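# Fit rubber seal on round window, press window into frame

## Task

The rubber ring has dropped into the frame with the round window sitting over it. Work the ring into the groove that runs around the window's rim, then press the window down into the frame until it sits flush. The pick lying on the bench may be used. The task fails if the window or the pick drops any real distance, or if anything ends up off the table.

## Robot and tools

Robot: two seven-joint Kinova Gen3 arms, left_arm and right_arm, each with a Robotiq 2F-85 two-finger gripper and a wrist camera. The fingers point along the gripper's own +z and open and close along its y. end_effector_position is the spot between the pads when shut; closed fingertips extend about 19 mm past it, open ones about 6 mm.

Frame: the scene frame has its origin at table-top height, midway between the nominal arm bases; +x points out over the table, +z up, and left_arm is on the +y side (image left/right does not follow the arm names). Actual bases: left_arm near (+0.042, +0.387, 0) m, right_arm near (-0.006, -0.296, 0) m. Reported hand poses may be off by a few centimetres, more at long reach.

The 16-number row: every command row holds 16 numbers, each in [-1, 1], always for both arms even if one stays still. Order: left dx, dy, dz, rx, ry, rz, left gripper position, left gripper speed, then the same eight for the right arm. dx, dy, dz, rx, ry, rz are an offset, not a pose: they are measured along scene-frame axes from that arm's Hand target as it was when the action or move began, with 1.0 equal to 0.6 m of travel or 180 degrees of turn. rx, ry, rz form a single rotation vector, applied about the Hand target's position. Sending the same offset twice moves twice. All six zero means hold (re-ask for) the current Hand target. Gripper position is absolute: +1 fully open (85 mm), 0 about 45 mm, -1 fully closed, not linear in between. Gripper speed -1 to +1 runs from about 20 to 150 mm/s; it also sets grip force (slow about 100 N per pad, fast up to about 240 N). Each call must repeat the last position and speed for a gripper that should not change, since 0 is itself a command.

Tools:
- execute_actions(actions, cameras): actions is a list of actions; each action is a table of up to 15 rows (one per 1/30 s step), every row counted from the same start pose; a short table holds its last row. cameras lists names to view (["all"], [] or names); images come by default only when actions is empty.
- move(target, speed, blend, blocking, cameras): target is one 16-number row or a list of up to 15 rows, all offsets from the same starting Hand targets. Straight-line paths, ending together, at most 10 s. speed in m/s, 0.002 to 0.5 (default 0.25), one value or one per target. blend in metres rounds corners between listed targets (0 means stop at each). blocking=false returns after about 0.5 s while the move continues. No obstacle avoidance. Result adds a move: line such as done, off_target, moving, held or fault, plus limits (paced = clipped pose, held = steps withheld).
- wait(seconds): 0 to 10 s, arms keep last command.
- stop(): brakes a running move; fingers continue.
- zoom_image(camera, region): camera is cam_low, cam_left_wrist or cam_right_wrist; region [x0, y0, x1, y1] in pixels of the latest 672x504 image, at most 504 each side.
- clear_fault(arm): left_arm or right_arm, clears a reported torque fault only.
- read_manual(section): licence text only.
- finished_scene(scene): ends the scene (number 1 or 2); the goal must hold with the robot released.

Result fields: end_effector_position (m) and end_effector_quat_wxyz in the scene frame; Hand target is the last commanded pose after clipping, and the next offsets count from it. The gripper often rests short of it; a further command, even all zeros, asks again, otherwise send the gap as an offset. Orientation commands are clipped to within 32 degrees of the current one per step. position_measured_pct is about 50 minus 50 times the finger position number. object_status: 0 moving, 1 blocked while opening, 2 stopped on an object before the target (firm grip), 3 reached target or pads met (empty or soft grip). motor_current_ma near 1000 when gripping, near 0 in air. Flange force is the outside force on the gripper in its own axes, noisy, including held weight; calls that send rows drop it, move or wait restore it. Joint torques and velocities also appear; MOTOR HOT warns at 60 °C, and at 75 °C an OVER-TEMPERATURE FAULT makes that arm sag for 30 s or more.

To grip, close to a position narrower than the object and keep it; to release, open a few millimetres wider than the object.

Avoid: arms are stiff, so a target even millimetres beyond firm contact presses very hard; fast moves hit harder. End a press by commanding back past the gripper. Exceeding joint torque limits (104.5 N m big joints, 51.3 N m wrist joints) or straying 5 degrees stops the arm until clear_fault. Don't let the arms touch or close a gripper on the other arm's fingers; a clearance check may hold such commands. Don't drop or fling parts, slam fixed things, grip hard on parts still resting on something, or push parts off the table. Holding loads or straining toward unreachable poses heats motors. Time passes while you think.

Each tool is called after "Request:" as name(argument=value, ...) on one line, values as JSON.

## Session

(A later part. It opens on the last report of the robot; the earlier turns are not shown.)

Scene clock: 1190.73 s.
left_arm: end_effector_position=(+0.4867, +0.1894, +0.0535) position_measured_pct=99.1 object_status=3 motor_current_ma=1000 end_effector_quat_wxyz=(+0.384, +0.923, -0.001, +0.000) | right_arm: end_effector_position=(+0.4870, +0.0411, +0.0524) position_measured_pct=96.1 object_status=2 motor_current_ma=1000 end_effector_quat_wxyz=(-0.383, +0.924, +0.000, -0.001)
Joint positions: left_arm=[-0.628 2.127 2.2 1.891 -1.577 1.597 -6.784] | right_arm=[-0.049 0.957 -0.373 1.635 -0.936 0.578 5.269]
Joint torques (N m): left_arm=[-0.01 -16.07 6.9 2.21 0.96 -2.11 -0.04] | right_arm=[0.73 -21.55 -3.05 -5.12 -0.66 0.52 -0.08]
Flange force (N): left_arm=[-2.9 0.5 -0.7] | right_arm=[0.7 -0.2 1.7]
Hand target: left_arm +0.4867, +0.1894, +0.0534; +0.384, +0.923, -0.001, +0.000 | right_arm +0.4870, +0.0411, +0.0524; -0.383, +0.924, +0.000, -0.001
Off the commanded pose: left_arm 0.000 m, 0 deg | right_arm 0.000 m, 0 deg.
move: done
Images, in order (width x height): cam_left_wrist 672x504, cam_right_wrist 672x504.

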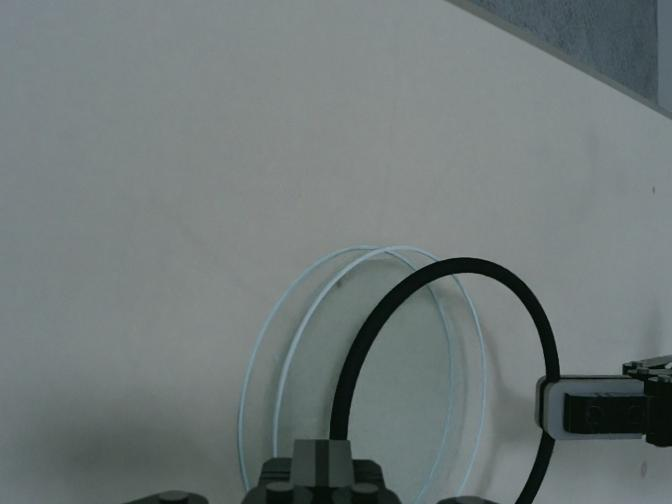

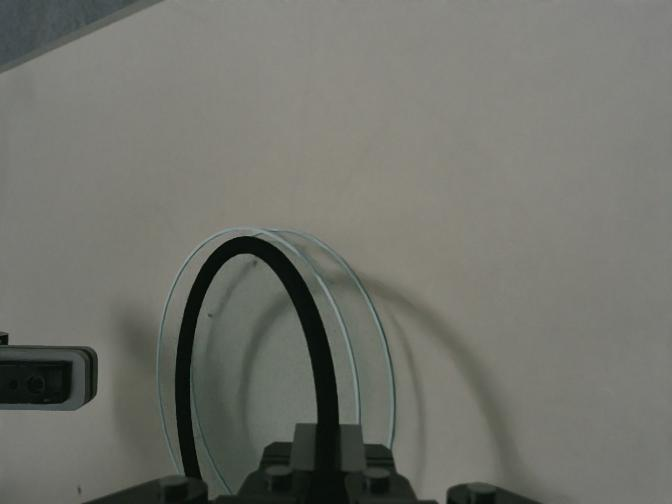

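Request:
move(target=[0,0.02,0.074,0,0,0,-0.3,0,0,0.04,0.074,0,0,0,-1,-0.8], speed=0.06, cameras=["cam_right_wrist","cam_left_wrist"])

Scene clock: 1200.73 s.
left_arm: end_effector_position=(+0.4867, +0.2014, +0.0978) position_measured_pct=64.9 object_status=3 motor_current_ma=0 end_effector_quat_wxyz=(+0.384, +0.923, -0.001, +0.000) | right_arm: end_effector_position=(+0.4870, +0.0651, +0.0967) position_measured_pct=96.1 object_status=2 motor_current_ma=1000 end_effector_quat_wxyz=(-0.383, +0.924, +0.000, -0.001)
Joint positions: left_arm=[-0.627 2.036 2.255 1.883 -1.49 1.624 -6.735] | right_arm=[-0.117 0.873 -0.338 1.609 -0.914 0.628 5.146]
Joint torques (N m): left_arm=[-0.1 -16.49 6.9 1.22 1 -2.17 -0.12] | right_arm=[0.9 -21.5 -2.39 -6.05 -0.85 0.25 -0.01]
Flange force (N): left_arm=[-2.9 0.9 -0.4] | right_arm=[1.0 -0.6 1.7]
Hand target: left_arm +0.4867, +0.2014, +0.0978; +0.384, +0.923, -0.001, +0.000 | right_arm +0.4870, +0.0651, +0.0968; -0.383, +0.924, +0.000, -0.001
Off the commanded pose: left_arm 0.000 m, 0 deg | right_arm 0.000 m, 0 deg.
move: done
Images, in order (width x height): cam_left_wrist 672x504, cam_right_wrist 672x504.

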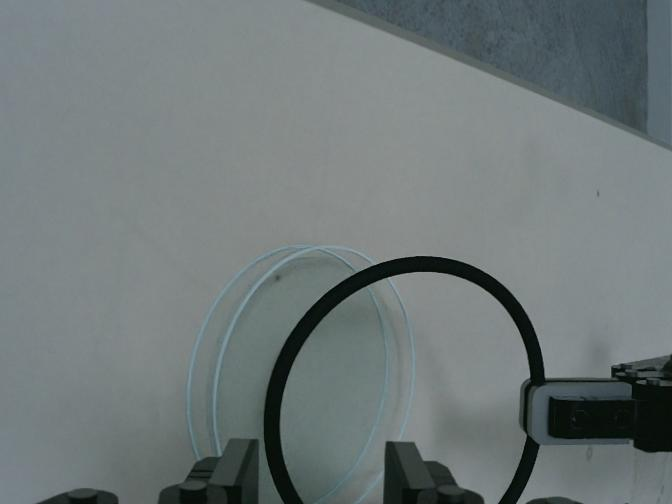

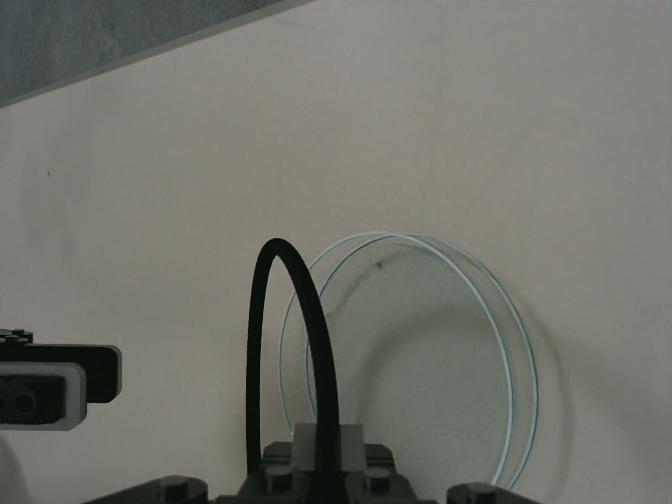

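Request:
move(target=[0,0.0045,-0.0403,0,0,0,-0.3,0,0,0,0,0,0,0,-1,-0.8], speed=0.06, cameras=["cam_right_wrist","cam_left_wrist"])

Scene clock: 1210.73 s.
left_arm: end_effector_position=(+0.4867, +0.2041, +0.0737) position_measured_pct=64.9 object_status=3 motor_current_ma=0 end_effector_quat_wxyz=(+0.384, +0.923, -0.001, +0.000) | right_arm: end_effector_position=(+0.4870, +0.0651, +0.0968) position_measured_pct=96.1 object_status=2 motor_current_ma=1000 end_effector_quat_wxyz=(-0.383, +0.924, +0.000, -0.001)
Joint positions: left_arm=[-0.645 2.088 2.23 1.887 -1.526 1.62 -6.776] | right_arm=[-0.117 0.873 -0.338 1.609 -0.914 0.628 5.146]
Joint torques (N m): left_arm=[-0.03 -16.25 6.87 1.72 0.85 -2.12 -0.08] | right_arm=[0.94 -21.49 -2.41 -6.05 -0.85 0.31 -0.04]
Flange force (N): left_arm=[-3.0 0.8 -0.9] | right_arm=[0.9 -0.6 1.8]
Hand target: left_arm +0.4867, +0.2041, +0.0737; +0.384, +0.923, -0.001, +0.000 | right_arm +0.4870, +0.0651, +0.0968; -0.383, +0.924, +0.000, -0.001
Off the commanded pose: left_arm 0.000 m, 0 deg | right_arm 0.000 m, 0 deg.
move: done
Images, in order (width x height): cam_left_wrist 672x504, cam_right_wrist 672x504.

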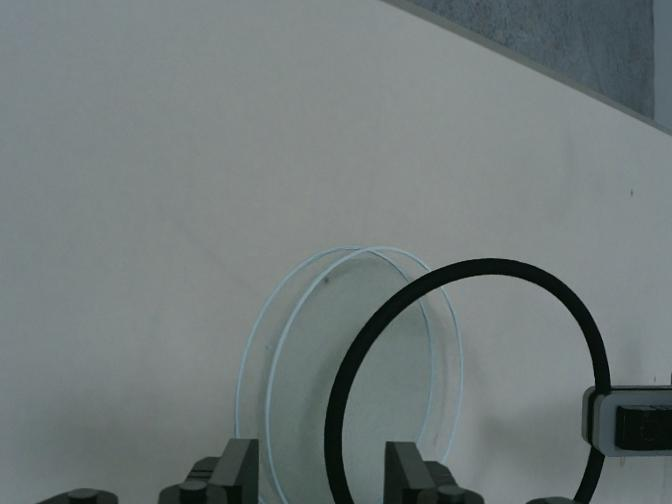

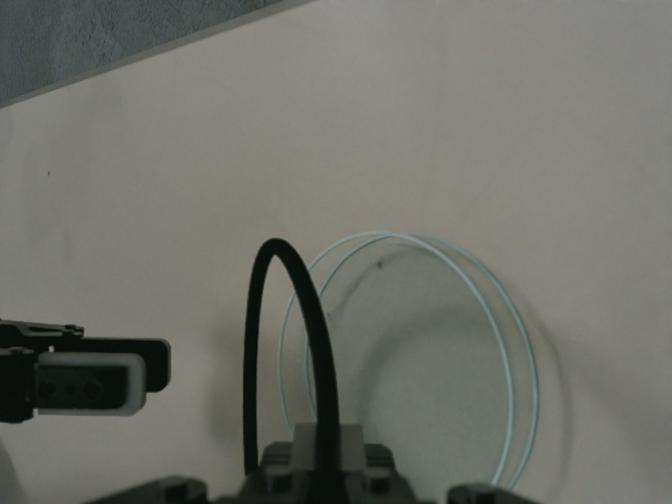

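Request:
move(target=[0,-0.0377,-0.033,0,0,0,-0.3,0,0,0,0,0,0,0,-1,-0.8], speed=0.06, cameras=["cam_right_wrist","cam_left_wrist"])

Scene clock: 1224.50 s.
left_arm: end_effector_position=(+0.4867, +0.1815, +0.0539) position_measured_pct=64.9 object_status=3 motor_current_ma=0 end_effector_quat_wxyz=(+0.384, +0.923, -0.001, +0.000) | right_arm: end_effector_position=(+0.4870, +0.0651, +0.0968) position_measured_pct=96.1 object_status=2 motor_current_ma=1000 end_effector_quat_wxyz=(-0.383, +0.924, +0.000, -0.001)
Joint positions: left_arm=[-0.611 2.125 2.198 1.892 -1.586 1.588 -6.771] | right_arm=[-0.117 0.873 -0.338 1.609 -0.914 0.628 5.146]
Joint torques (N m): left_arm=[-0.32 -15.78 6.87 2.28 1.04 -2.07 -0.16] | right_arm=[1 -21.47 -2.42 -6.11 -0.83 0.35 -0.04]
Flange force (N): left_arm=[-2.4 1.9 -0.7] | right_arm=[0.5 -0.6 1.9]
Hand target: left_arm +0.4867, +0.1815, +0.0539; +0.384, +0.923, -0.001, +0.000 | right_arm +0.4870, +0.0651, +0.0968; -0.383, +0.924, +0.000, -0.001
Off the commanded pose: left_arm 0.000 m, 0 deg | right_arm 0.000 m, 0 deg.
move: done
Images, in order (width x height): cam_left_wrist 672x504, cam_right_wrist 672x504.

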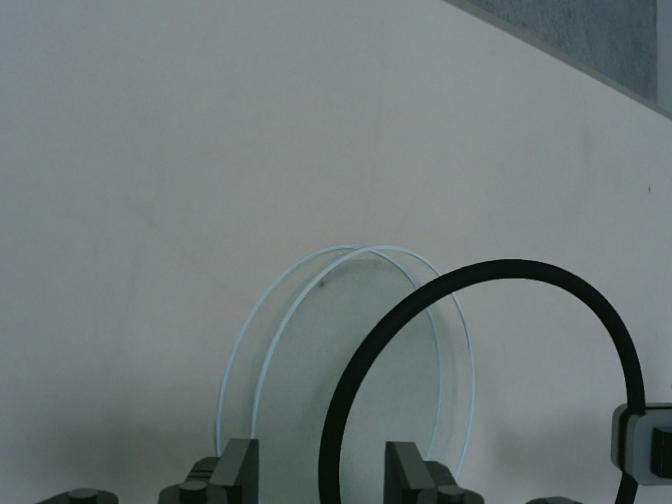

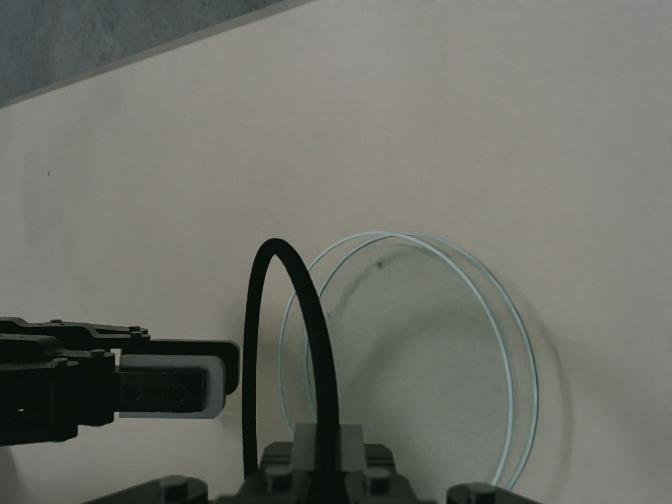

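Request:
move(target=[[0,-0.0106,-0.0106,0,0,0,-0.3,0,0,0,0,0,0,0,-1,-0.8],[0,-0.0106,-0.0106,0,0,0,-1,-0.8,0,0,0,0,0,0,-1,-0.8]], speed=0.05, cameras=["cam_right_wrist","cam_left_wrist"])

Request:
zoom_image(camera="cam_right_wrist", region=[150, 330, 350, 504])

Scene clock: 1230.97 s.
left_arm: end_effector_position=(+0.4867, +0.1751, +0.0475) position_measured_pct=98.3 object_status=0 motor_current_ma=440 end_effector_quat_wxyz=(+0.384, +0.923, -0.001, +0.000) | right_arm: end_effector_position=(+0.4870, +0.0651, +0.0968) position_measured_pct=96.1 object_status=2 motor_current_ma=1000 end_effector_quat_wxyz=(-0.383, +0.924, +0.000, -0.001)
Joint positions: left_arm=[-0.602 2.137 2.188 1.892 -1.604 1.579 -6.771] | right_arm=[-0.117 0.873 -0.338 1.609 -0.914 0.628 5.146]
Joint torques (N m): left_arm=[-0.08 -15.76 6.87 2.44 0.91 -2.11 -0.16] | right_arm=[0.92 -21.44 -2.39 -6.03 -0.84 0.36 -0.09]
Flange force (N): left_arm=[-2.6 1.4 -1.2] | right_arm=[0.6 -0.4 1.8]
Hand target: left_arm +0.4867, +0.1751, +0.0475; +0.384, +0.923, -0.001, +0.000 | right_arm +0.4870, +0.0651, +0.0968; -0.383, +0.924, +0.000, -0.001
Off the commanded pose: left_arm 0.000 m, 0 deg | right_arm 0.000 m, 0 deg.
move: done
Images, in order (width x height): cam_left_wrist 672x504, cam_right_wrist 672x504.

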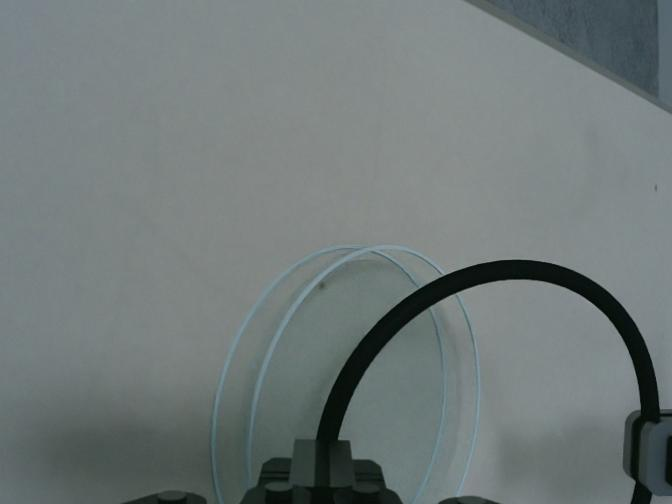

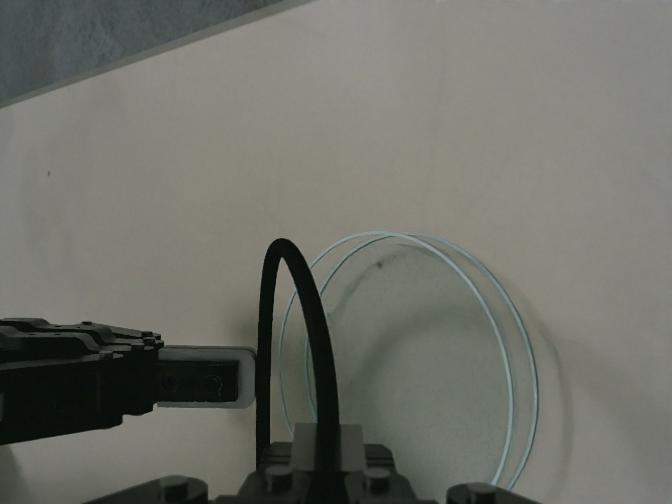

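Scaled by 2.520.

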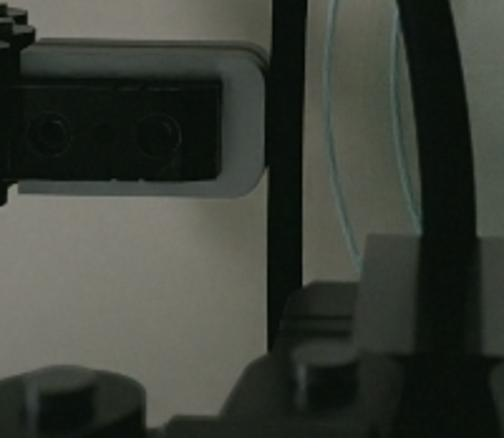

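Request:
move(target=[[0,0,0,0,0,0,-0.3,0,0,0,0,0,0,0,-1,-0.8],[0,-0.009,-0.009,0,0,0,-0.3,0,0,0,0,0,0,0,-1,-0.8]], speed=0.05, cameras=["cam_right_wrist","cam_left_wrist"])

Request:
move(target=[[0,0,0,0,0,0,-1,-0.8,0,0,0,0,0,0,-1,-0.8]], speed=0.05, cameras=["cam_right_wrist","cam_left_wrist"])

Request:
zoom_image(camera="cam_right_wrist", region=[150, 330, 350, 504])

Scene clock: 1238.63 s.
left_arm: end_effector_position=(+0.4868, +0.1698, +0.0422) position_measured_pct=64.9 object_status=3 motor_current_ma=0 end_effector_quat_wxyz=(+0.384, +0.923, -0.001, +0.000) | right_arm: end_effector_position=(+0.4870, +0.0651, +0.0968) position_measured_pct=96.1 object_status=2 motor_current_ma=1000 end_effector_quat_wxyz=(-0.383, +0.924, +0.000, -0.001)
Joint positions: left_arm=[-0.595 2.147 2.18 1.892 -1.619 1.571 -6.771] | right_arm=[-0.117 0.873 -0.338 1.609 -0.914 0.628 5.146]
Joint torques (N m): left_arm=[4.18 -0.46 7.03 2.5 0.84 -2.11 -0.15] | right_arm=[0.93 -21.43 -2.43 -6.13 -0.82 0.34 -0.05]
Flange force (N): left_arm=[7.1 17.6 -25.6] | right_arm=[0.4 -0.5 1.7]
Hand target: left_arm +0.4867, +0.1697, +0.0421; +0.384, +0.923, -0.001, +0.000 | right_arm +0.4870, +0.0651, +0.0968; -0.383, +0.924, +0.000, -0.001
Off the commanded pose: left_arm 0.000 m, 0 deg | right_arm 0.000 m, 0 deg.
move: done
Images, in order (width x height): cam_left_wrist 672x504, cam_right_wrist 672x504.

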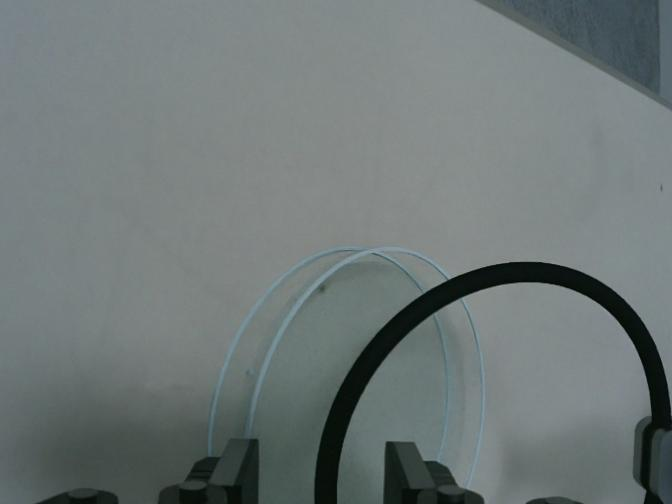

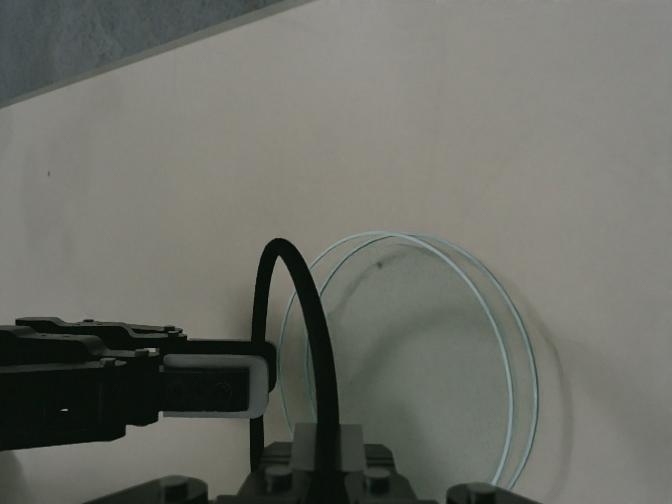

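Scene clock: 1240.03 s.
left_arm: end_effector_position=(+0.4867, +0.1697, +0.0421) position_measured_pct=96.1 object_status=0 motor_current_ma=1000 end_effector_quat_wxyz=(+0.384, +0.923, -0.001, +0.000) | right_arm: end_effector_position=(+0.4870, +0.0651, +0.0968) position_measured_pct=96.1 object_status=2 motor_current_ma=1000 end_effector_quat_wxyz=(-0.383, +0.924, +0.000, -0.001)
Joint positions: left_arm=[-0.595 2.147 2.179 1.892 -1.619 1.571 -6.771] | right_arm=[-0.117 0.873 -0.338 1.609 -0.914 0.628 5.146]
Joint torques (N m): left_arm=[4.27 1.47 7.17 2.53 0.87 -2.09 -0.18] | right_arm=[1.05 -21.51 -2.41 -6.08 -0.87 0.3 -0.07]
Flange force (N): left_arm=[8.8 20.5 -28.0] | right_arm=[0.8 -0.6 1.9]
Hand target: left_arm +0.4867, +0.1697, +0.0421; +0.384, +0.923, -0.001, +0.000 | right_arm +0.4870, +0.0651, +0.0968; -0.383, +0.924, +0.000, -0.001
Off the commanded pose: left_arm 0.000 m, 0 deg | right_arm 0.000 m, 0 deg.
move: done
Images, in order (width x height): cam_left_wrist 672x504, cam_right_wrist 672x504.

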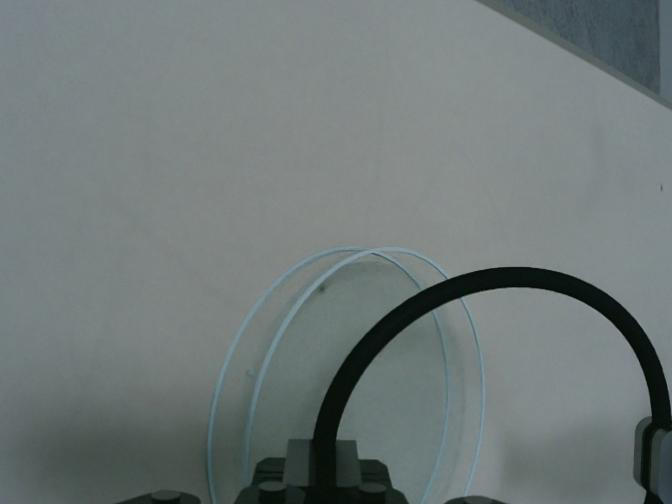

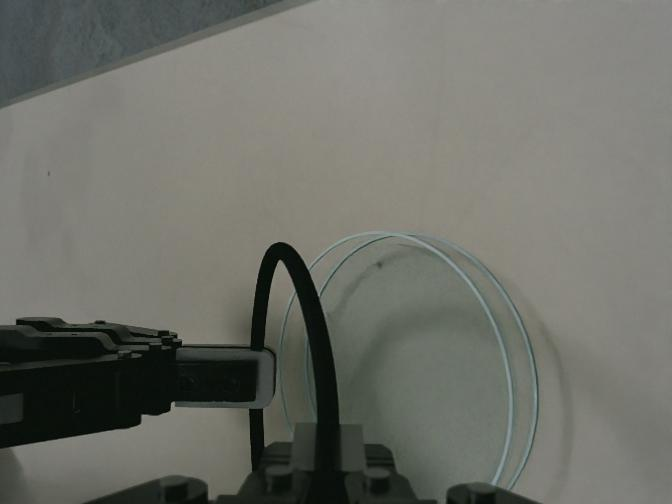

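Scaled by 2.520.

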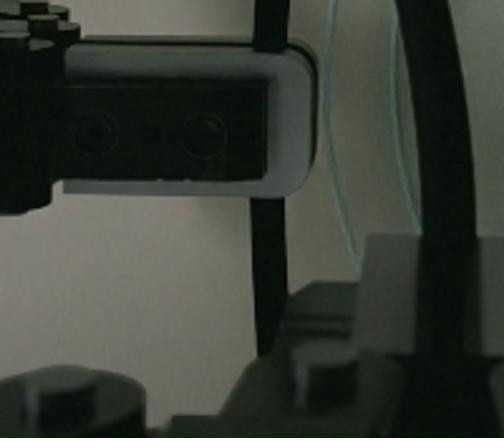

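Request:
move(target=[[0,0.017,0.03,0,0,0,-1,-0.8,0,0,-0.025,0,0,0,-1,-0.8],[0,0.0347,0.019,0,0,0,-1,-0.8,0,-0.0435,-0.067,0,0,0,-1,-0.8]], speed=0.04, cameras=["cam_right_wrist","cam_left_wrist"])

Scene clock: 1257.10 s.
left_arm: end_effector_position=(+0.4867, +0.1905, +0.0535) position_measured_pct=96.1 object_status=2 motor_current_ma=1000 end_effector_quat_wxyz=(+0.384, +0.923, -0.001, +0.000) | right_arm: end_effector_position=(+0.4870, +0.0391, +0.0566) position_measured_pct=96.1 object_status=2 motor_current_ma=1000 end_effector_quat_wxyz=(-0.383, +0.924, +0.000, -0.001)
Joint positions: left_arm=[-0.63 2.127 2.201 1.89 -1.575 1.598 -6.786] | right_arm=[-0.047 0.948 -0.37 1.637 -0.932 0.586 5.263]
Joint torques (N m): left_arm=[-1.54 -16.32 7.12 1.9 0.54 -1.43 -0.09] | right_arm=[2.56 -21.46 -1.22 -4.92 -0.36 0.08 0.19]
Flange force (N): left_arm=[-2.7 3.5 1.3] | right_arm=[1.3 -3.4 4.1]
Hand target: left_arm +0.4867, +0.1905, +0.0535; +0.384, +0.923, -0.001, +0.000 | right_arm +0.4870, +0.0390, +0.0566; -0.383, +0.924, +0.000, -0.001
Off the commanded pose: left_arm 0.000 m, 0 deg | right_arm 0.000 m, 0 deg.
move: done
Images, in order (width x height): cam_left_wrist 672x504, cam_right_wrist 672x504.

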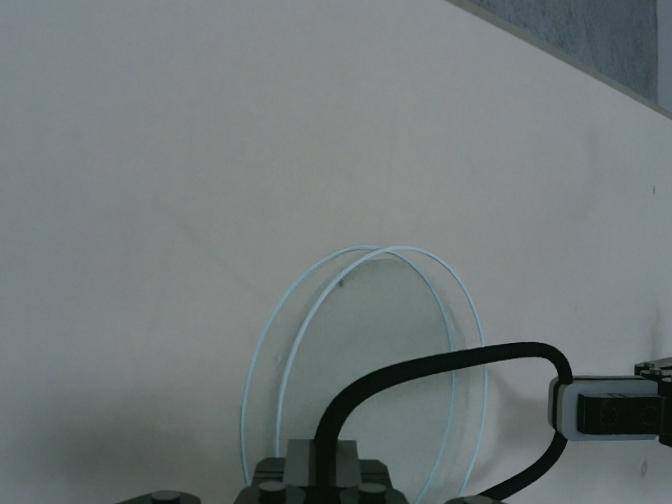

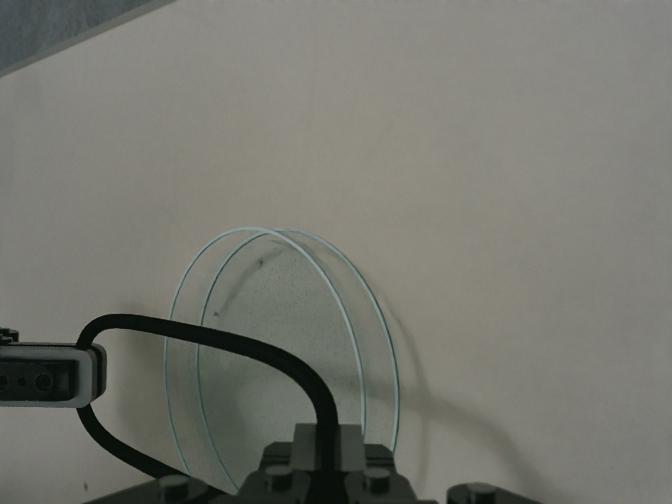

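Request:
move(target=[[0,0.0025,-0.02,0,0,0,-1,-0.8,0,0.0025,-0.02,0,0,0,-1,-0.8],[0,0.0025,-0.045,0,0,0,-1,-0.8,0,0.0025,-0.045,0,0,0,-1,-0.8]], speed=0.03, cameras=["cam_right_wrist","cam_left_wrist"])

Scene clock: 1266.83 s.
left_arm: end_effector_position=(+0.4901, +0.1947, +0.0305) position_measured_pct=96.1 object_status=2 motor_current_ma=1000 end_effector_quat_wxyz=(+0.379, +0.925, -0.003, +0.006) | right_arm: end_effector_position=(+0.4870, +0.0405, +0.0296) position_measured_pct=96.1 object_status=2 motor_current_ma=1000 end_effector_quat_wxyz=(-0.383, +0.924, +0.000, -0.001)
Joint positions: left_arm=[-0.659 2.155 2.15 1.886 -1.608 1.571 -6.836] | right_arm=[-0.037 1.008 -0.39 1.631 -0.947 0.545 5.315]
Joint torques (N m): left_arm=[-27.64 62.29 3.21 2 0.38 -0.94 -0.19] | right_arm=[3.31 -20.56 -0.45 -3.98 0.12 -0.21 -0.07]
Flange force (N): left_arm=[103.4 172.2 -81.7] | right_arm=[0.6 -5.4 3.9]
Hand target: left_arm +0.4867, +0.1920, +0.0265; +0.384, +0.923, -0.001, +0.000 | right_arm +0.4870, +0.0405, +0.0296; -0.383, +0.924, +0.000, -0.001
Off the commanded pose: left_arm 0.006 m, 1 deg | right_arm 0.000 m, 0 deg.
TORQUE WARNING: the torque sensor of joint 2 (shoulder) of the left arm reached its warning level (56.7 N m). A warning alone does not stop the arm.
move: off_target (left_arm)
Images, in order (width x height): cam_left_wrist 672x504, cam_right_wrist 672x504.

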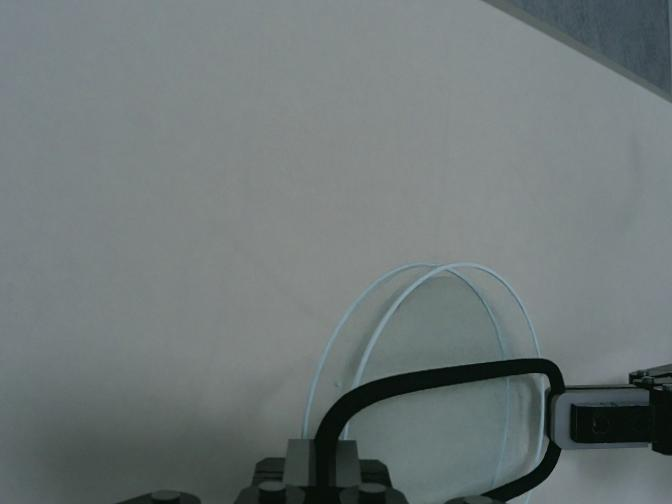

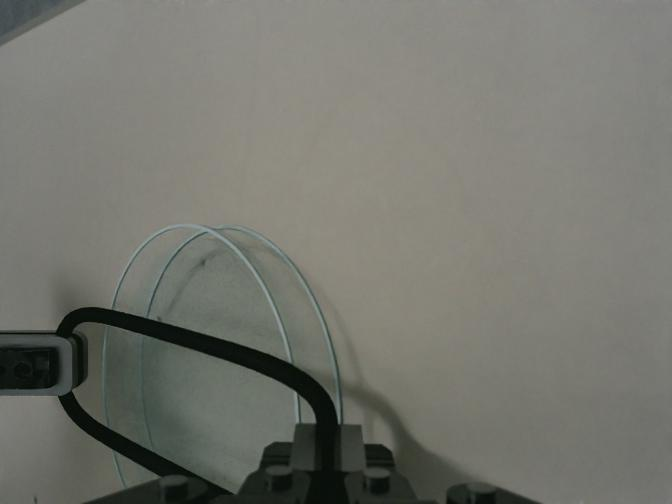

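Request:
move(target=[[0,0,0.045,0,0,0,-1,-0.8,0,0,0.045,0,0,0,-1,-0.8]], speed=0.05)

Request:
move(target=[[0,-0.0073,0.0047,0.139,0,0,-1,-0.8,0,0,0,0,0,0,-1,-0.8]], speed=0.1, cameras=["cam_right_wrist","cam_left_wrist"])

Scene clock: 1275.70 s.
left_arm: end_effector_position=(+0.4867, +0.1920, +0.0535) position_measured_pct=96.1 object_status=2 motor_current_ma=1000 end_effector_quat_wxyz=(+0.384, +0.923, -0.001, +0.000) | right_arm: end_effector_position=(+0.4869, +0.0405, +0.0565) position_measured_pct=96.1 object_status=2 motor_current_ma=1000 end_effector_quat_wxyz=(-0.383, +0.924, +0.000, -0.001)
Joint positions: left_arm=[-0.645 2.114 2.176 1.891 -1.563 1.577 -6.789] | right_arm=[-0.049 0.948 -0.37 1.636 -0.932 0.584 5.261]
Joint torques (N m): left_arm=[-1.47 -16.24 7.19 1.86 0.67 -1.45 -0.23] | right_arm=[2.55 -21.23 -1.34 -4.9 -0.34 0.22 -0.06]
Flange force (N): left_arm=[-2.9 3.7 1.3] | right_arm=[0.4 -3.1 4.0]
Hand target: left_arm +0.4867, +0.1920, +0.0535; +0.384, +0.923, -0.001, +0.000 | right_arm +0.4870, +0.0405, +0.0566; -0.383, +0.924, +0.000, -0.001
Off the commanded pose: left_arm 0.000 m, 0 deg | right_arm 0.000 m, 0 deg.
TORQUE WARNING: the torque sensor of joint 2 (shoulder) of the left arm reached its warning level (56.7 N m). A warning alone does not stop the arm.
move: done

Scene clock: 1278.23 s.
left_arm: end_effector_position=(+0.4867, +0.1876, +0.0563) position_measured_pct=96.1 object_status=2 motor_current_ma=1000 end_effector_quat_wxyz=(+0.175, +0.985, -0.001, +0.000) | right_arm: end_effector_position=(+0.4870, +0.0405, +0.0566) position_measured_pct=96.1 object_status=2 motor_current_ma=1000 end_effector_quat_wxyz=(-0.383, +0.924, +0.000, -0.001)
Joint positions: left_arm=[-0.434 1.824 2.056 1.847 -1.615 1.756 -6.519] | right_arm=[-0.049 0.948 -0.37 1.636 -0.932 0.584 5.261]
Joint torques (N m): left_arm=[-1.64 -17.82 7.42 -0.33 -0.13 -0.2 0.02] | right_arm=[2.59 -21.43 -1.38 -4.92 -0.4 0.1 -0.08]
Flange force (N): left_arm=[-4.0 2.7 0.1] | right_arm=[1.0 -2.9 4.1]
Hand target: left_arm +0.4867, +0.1876, +0.0563; +0.175, +0.985, -0.001, +0.000 | right_arm +0.4870, +0.0405, +0.0566; -0.383, +0.924, +0.000, -0.001
Off the commanded pose: left_arm 0.000 m, 0 deg | right_arm 0.000 m, 0 deg.
move: done
Images, in order (width x height): cam_left_wrist 672x504, cam_right_wrist 672x504.

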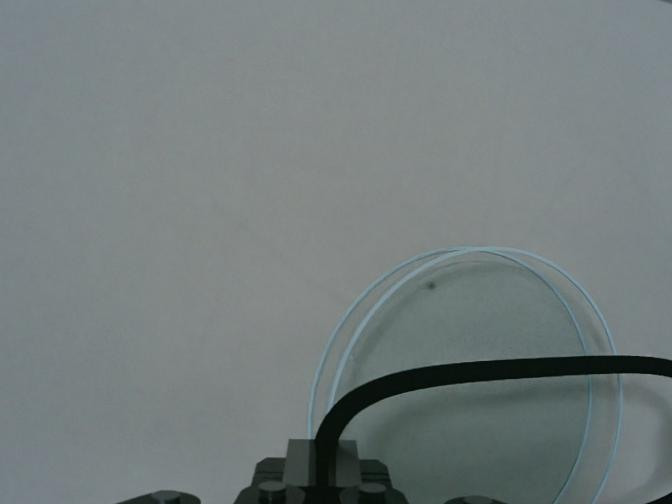

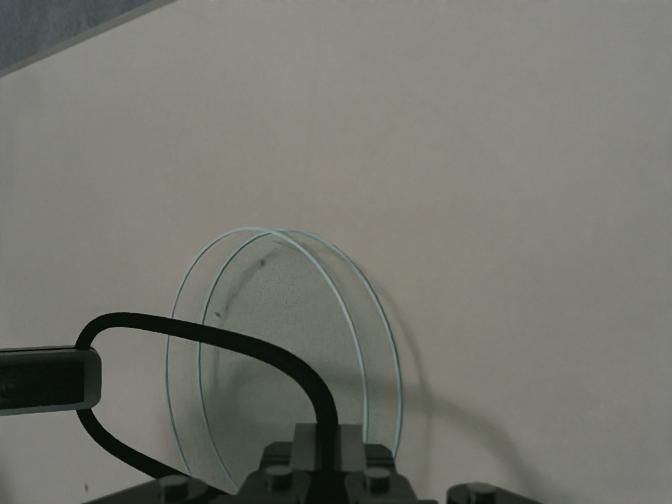

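Request:
move(target=[[0,0,-0.03,0,0,0,-1,-0.8,0,0,-0.03,0,0,0,-1,-0.8],[0,0,-0.053,0,0,0,-1,-0.8,0,0,-0.051,0,0,0,-1,-0.8]], speed=0.03, cameras=["cam_right_wrist","cam_left_wrist"])

Scene clock: 1286.97 s.
left_arm: end_effector_position=(+0.4867, +0.1876, +0.0246) position_measured_pct=96.1 object_status=2 motor_current_ma=1000 end_effector_quat_wxyz=(+0.175, +0.985, -0.001, +0.000) | right_arm: end_effector_position=(+0.4870, +0.0405, +0.0260) position_measured_pct=96.1 object_status=2 motor_current_ma=1000 end_effector_quat_wxyz=(-0.383, +0.924, +0.000, -0.001)
Joint positions: left_arm=[-0.448 1.884 2.014 1.859 -1.675 1.731 -6.544] | right_arm=[-0.036 1.016 -0.393 1.63 -0.948 0.54 5.321]
Joint torques (N m): left_arm=[-1.84 -16.97 6.9 0.42 -0.22 0.1 -0.16] | right_arm=[3.03 -20.11 -0.59 -3.9 0.12 -0.45 -0.11]
Flange force (N): left_arm=[-3.2 4.6 -1.9] | right_arm=[0.8 -5.7 2.3]
Hand target: left_arm +0.4867, +0.1876, +0.0245; +0.175, +0.985, -0.001, +0.000 | right_arm +0.4870, +0.0405, +0.0260; -0.383, +0.924, +0.000, -0.001
Off the commanded pose: left_arm 0.000 m, 0 deg | right_arm 0.000 m, 0 deg.
move: done
Images, in order (width x height): cam_left_wrist 672x504, cam_right_wrist 672x504.

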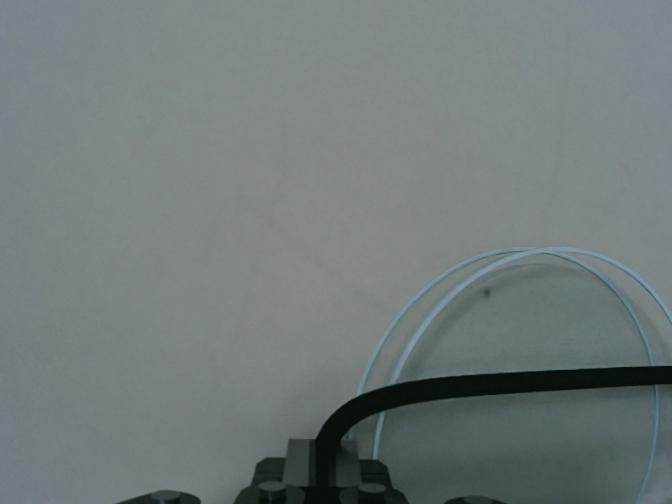

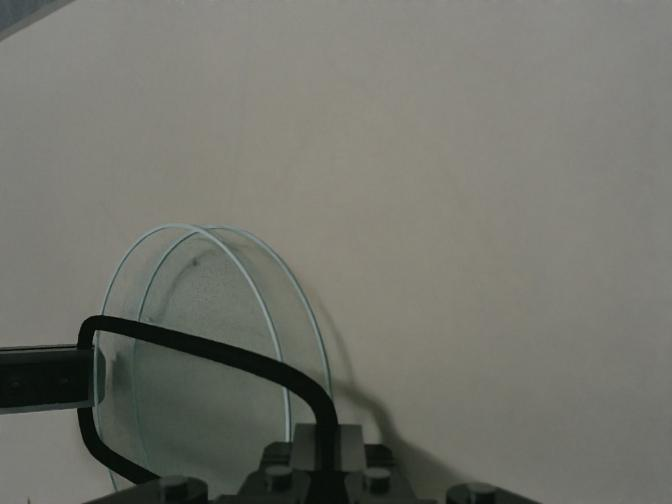

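Request:
move(target=[[0,0,0,0,0,0,-1,-0.8,0,0,-0.005,0,0,0,-1,-0.8],[0,0,0,0,0,0,-1,-0.8,0,0.004,-0.005,0,0,0,-1,-0.8]], speed=0.02, cameras=["cam_right_wrist","cam_left_wrist"])

Request:
zoom_image(camera="cam_right_wrist", region=[200, 300, 420, 504])

Scene clock: 1291.67 s.
left_arm: end_effector_position=(+0.4867, +0.1876, +0.0245) position_measured_pct=96.1 object_status=2 motor_current_ma=1000 end_effector_quat_wxyz=(+0.175, +0.985, -0.001, +0.000) | right_arm: end_effector_position=(+0.4870, +0.0428, +0.0230) position_measured_pct=96.1 object_status=2 motor_current_ma=1000 end_effector_quat_wxyz=(-0.383, +0.924, +0.000, -0.001)
Joint positions: left_arm=[-0.448 1.884 2.014 1.859 -1.675 1.731 -6.544] | right_arm=[-0.039 1.023 -0.395 1.627 -0.951 0.533 5.324]
Joint torques (N m): left_arm=[-1.8 -17.09 6.88 0.37 -0.19 0.11 -0.19] | right_arm=[2.17 -19.94 -1.16 -3.87 -0.07 -0.1 -0.02]
Flange force (N): left_arm=[-3.5 4.4 -1.6] | right_arm=[0.3 -4.8 1.1]
Hand target: left_arm +0.4867, +0.1877, +0.0245; +0.175, +0.985, -0.001, +0.000 | right_arm +0.4870, +0.0429, +0.0230; -0.383, +0.924, +0.000, -0.001
Off the commanded pose: left_arm 0.000 m, 0 deg | right_arm 0.000 m, 0 deg.
move: done
Images, in order (width x height): cam_left_wrist 672x504, cam_right_wrist 672x504.

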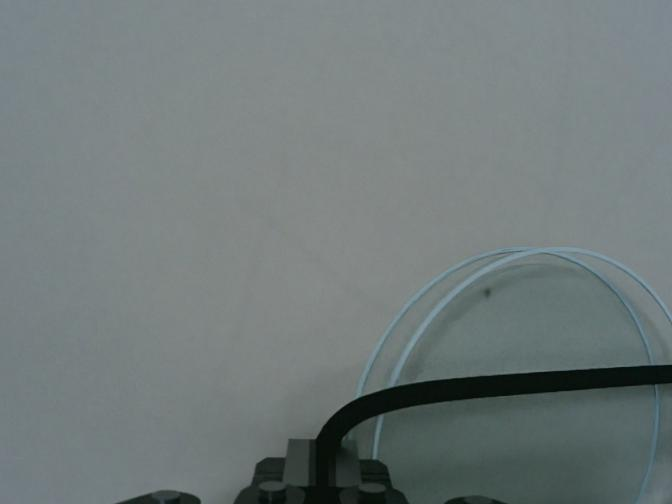

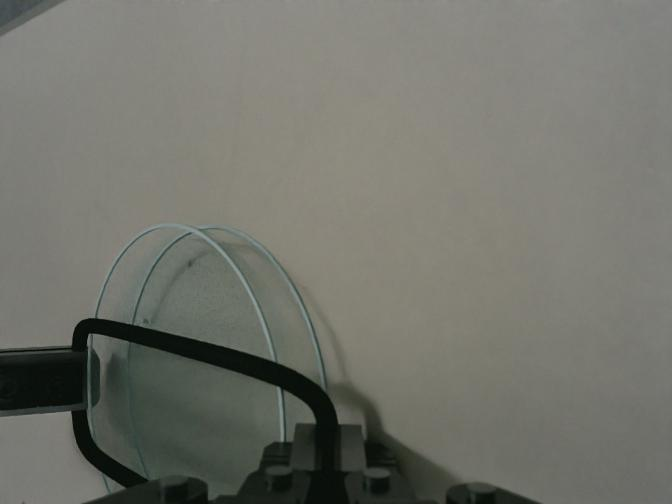

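Scaled by 2.291.

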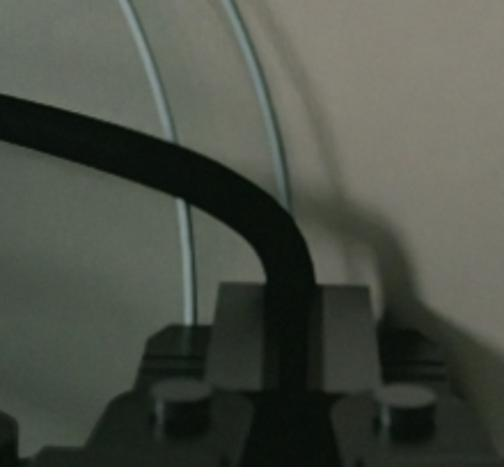

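Request:
move(target=[[0,0,0,0,0,0,-1,-0.8,0,0.0025,-0.0015,0,0,0,-1,-0.8],[0,0,0,0,0,0,-1,-0.8,0,0.0025,-0.0015,0,0,0,-0.8,0]], speed=0.02, cameras=["cam_right_wrist","cam_left_wrist"])

Request:
zoom_image(camera="cam_right_wrist", region=[200, 300, 420, 504])

Scene clock: 1296.70 s.
left_arm: end_effector_position=(+0.4867, +0.1877, +0.0245) position_measured_pct=96.1 object_status=2 motor_current_ma=1000 end_effector_quat_wxyz=(+0.175, +0.985, -0.001, +0.000) | right_arm: end_effector_position=(+0.4870, +0.0445, +0.0221) position_measured_pct=90.0 object_status=3 motor_current_ma=0 end_effector_quat_wxyz=(-0.383, +0.924, +0.000, -0.001)
Joint positions: left_arm=[-0.448 1.884 2.014 1.859 -1.675 1.731 -6.544] | right_arm=[-0.041 1.026 -0.396 1.625 -0.952 0.531 5.324]
Joint torques (N m): left_arm=[-0.35 -16.79 7.47 0.67 0.07 -0.94 -0.16] | right_arm=[4.83 -13.35 4.88 -1.78 1.45 -3 -0.08]
Flange force (N): left_arm=[-3.4 1.1 -2.3] | right_arm=[-0.9 -17.6 -6.1]
Hand target: left_arm +0.4867, +0.1876, +0.0245; +0.175, +0.985, -0.001, +0.000 | right_arm +0.4870, +0.0444, +0.0221; -0.383, +0.924, +0.000, -0.001
Off the commanded pose: left_arm 0.000 m, 0 deg | right_arm 0.000 m, 0 deg.
move: done
Images, in order (width x height): cam_left_wrist 672x504, cam_right_wrist 672x504.

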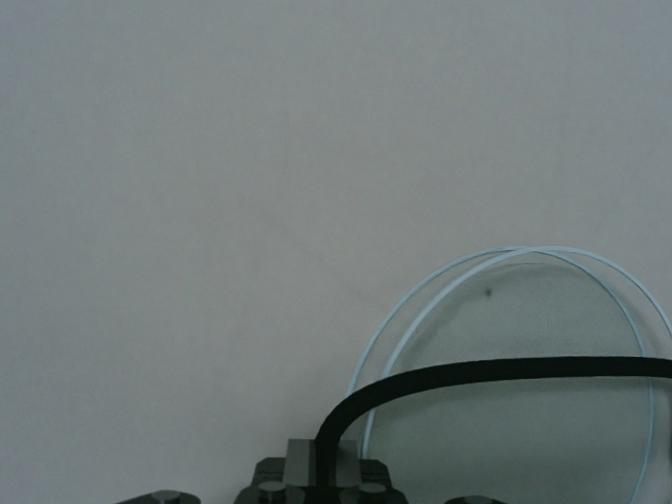

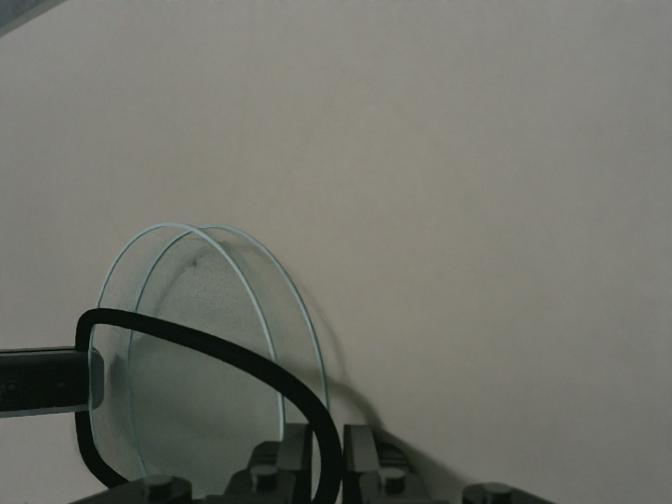

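Scaled by 2.291.

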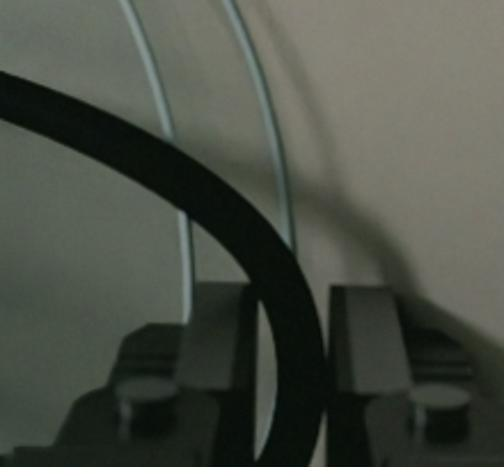

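Request:
move(target=[[0,0,0,0,0,0,-1,-0.8,0,-0.01,0,0,0,0,-0.8,0]], speed=0.02, cameras=["cam_right_wrist","cam_left_wrist"])

Request:
zoom_image(camera="cam_right_wrist", region=[200, 300, 420, 504])

Scene clock: 1303.70 s.
left_arm: end_effector_position=(+0.4867, +0.1876, +0.0245) position_measured_pct=96.1 object_status=2 motor_current_ma=1000 end_effector_quat_wxyz=(+0.175, +0.985, -0.001, +0.000) | right_arm: end_effector_position=(+0.4870, +0.0385, +0.0221) position_measured_pct=90.0 object_status=3 motor_current_ma=0 end_effector_quat_wxyz=(-0.383, +0.924, +0.000, -0.001)
Joint positions: left_arm=[-0.448 1.884 2.014 1.859 -1.675 1.731 -6.544] | right_arm=[-0.03 1.024 -0.396 1.63 -0.949 0.536 5.331]
Joint torques (N m): left_arm=[-0.07 -17.09 7.83 0.77 0.14 -1.25 -0.15] | right_arm=[3.71 -12.73 4.17 -0.98 1.52 -2.38 -0.12]
Flange force (N): left_arm=[-3.4 0.1 -1.6] | right_arm=[0.0 -16.9 -7.0]
Hand target: left_arm +0.4867, +0.1876, +0.0245; +0.175, +0.985, -0.001, +0.000 | right_arm +0.4870, +0.0384, +0.0221; -0.383, +0.924, +0.000, -0.001
Off the commanded pose: left_arm 0.000 m, 0 deg | right_arm 0.000 m, 0 deg.
move: done
Images, in order (width x height): cam_left_wrist 672x504, cam_right_wrist 672x504.

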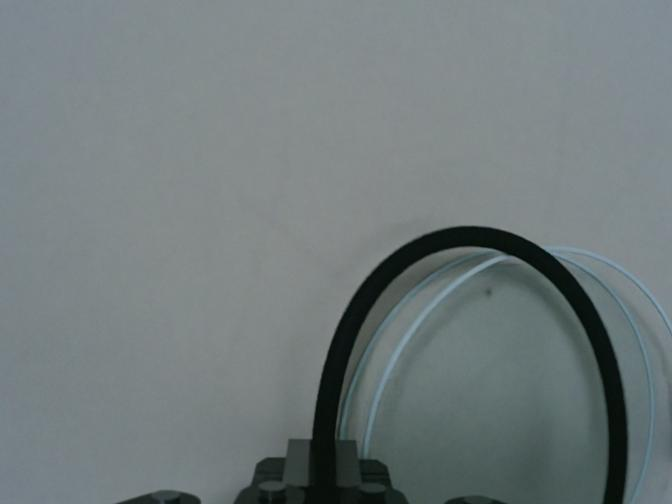

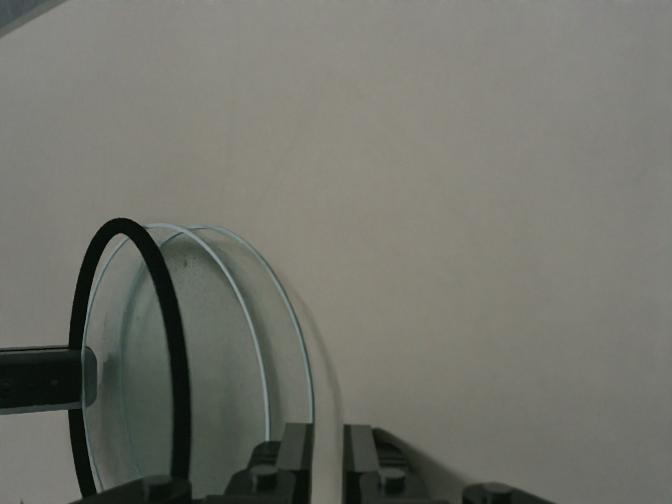

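Scaled by 2.291.

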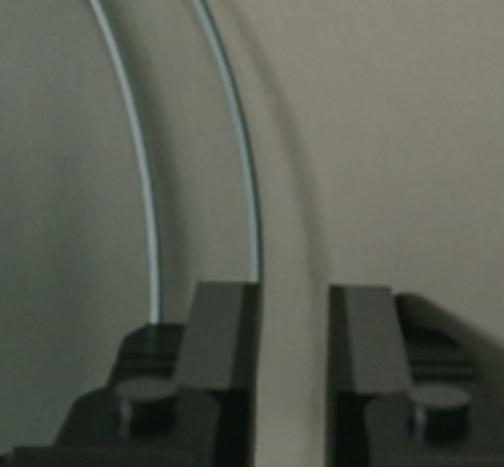

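Request:
move(target=[[0,0,0.05,0,0,0,-1,-0.8,0,-0.05,0.05,0,0,0,-0.3,0],[0,-0.03,0.1187,0,0,0,-1,-0.8,-0.03,-0.1,0.12,-0.139,0,0,0.1,0]], speed=0.1, cameras=["cam_right_wrist","cam_left_wrist"])

Scene clock: 1347.80 s.
left_arm: end_effector_position=(+0.4867, +0.1696, +0.0957) position_measured_pct=96.1 object_status=2 motor_current_ma=1000 end_effector_quat_wxyz=(+0.175, +0.985, -0.001, +0.000) | right_arm: end_effector_position=(+0.4690, -0.0216, +0.0941) position_measured_pct=45.0 object_status=0 motor_current_ma=0 end_effector_quat_wxyz=(-0.174, +0.985, +0.000, +0.000)
Joint positions: left_arm=[-0.378 1.743 2.099 1.807 -1.555 1.776 -6.471] | right_arm=[-0.426 0.714 0.066 1.62 -0.551 0.753 4.725]
Joint torques (N m): left_arm=[-0.06 -17.8 7.88 -0.53 0.08 -1.27 -0.15] | right_arm=[0.98 -20.47 1.18 -6.7 -0.46 -0.6 -0.08]
Flange force (N): left_arm=[-3.7 -0.4 -1.0] | right_arm=[1.3 -1.9 0.5]
Hand target: left_arm +0.4867, +0.1696, +0.0957; +0.175, +0.985, -0.001, +0.000 | right_arm +0.4690, -0.0216, +0.0941; -0.174, +0.985, +0.000, +0.000
Off the commanded pose: left_arm 0.000 m, 0 deg | right_arm 0.000 m, 0 deg.
move: done
Images, in order (width x height): cam_left_wrist 672x504, cam_right_wrist 672x504.

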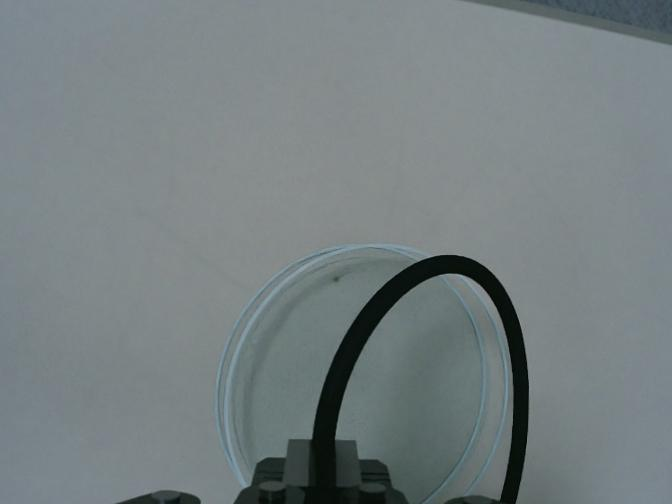

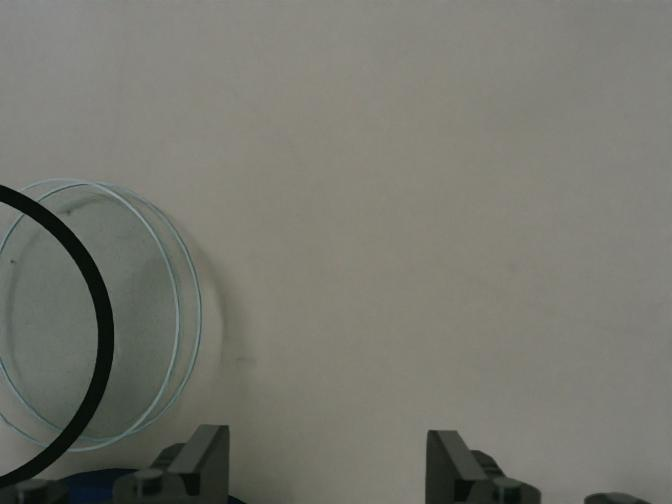

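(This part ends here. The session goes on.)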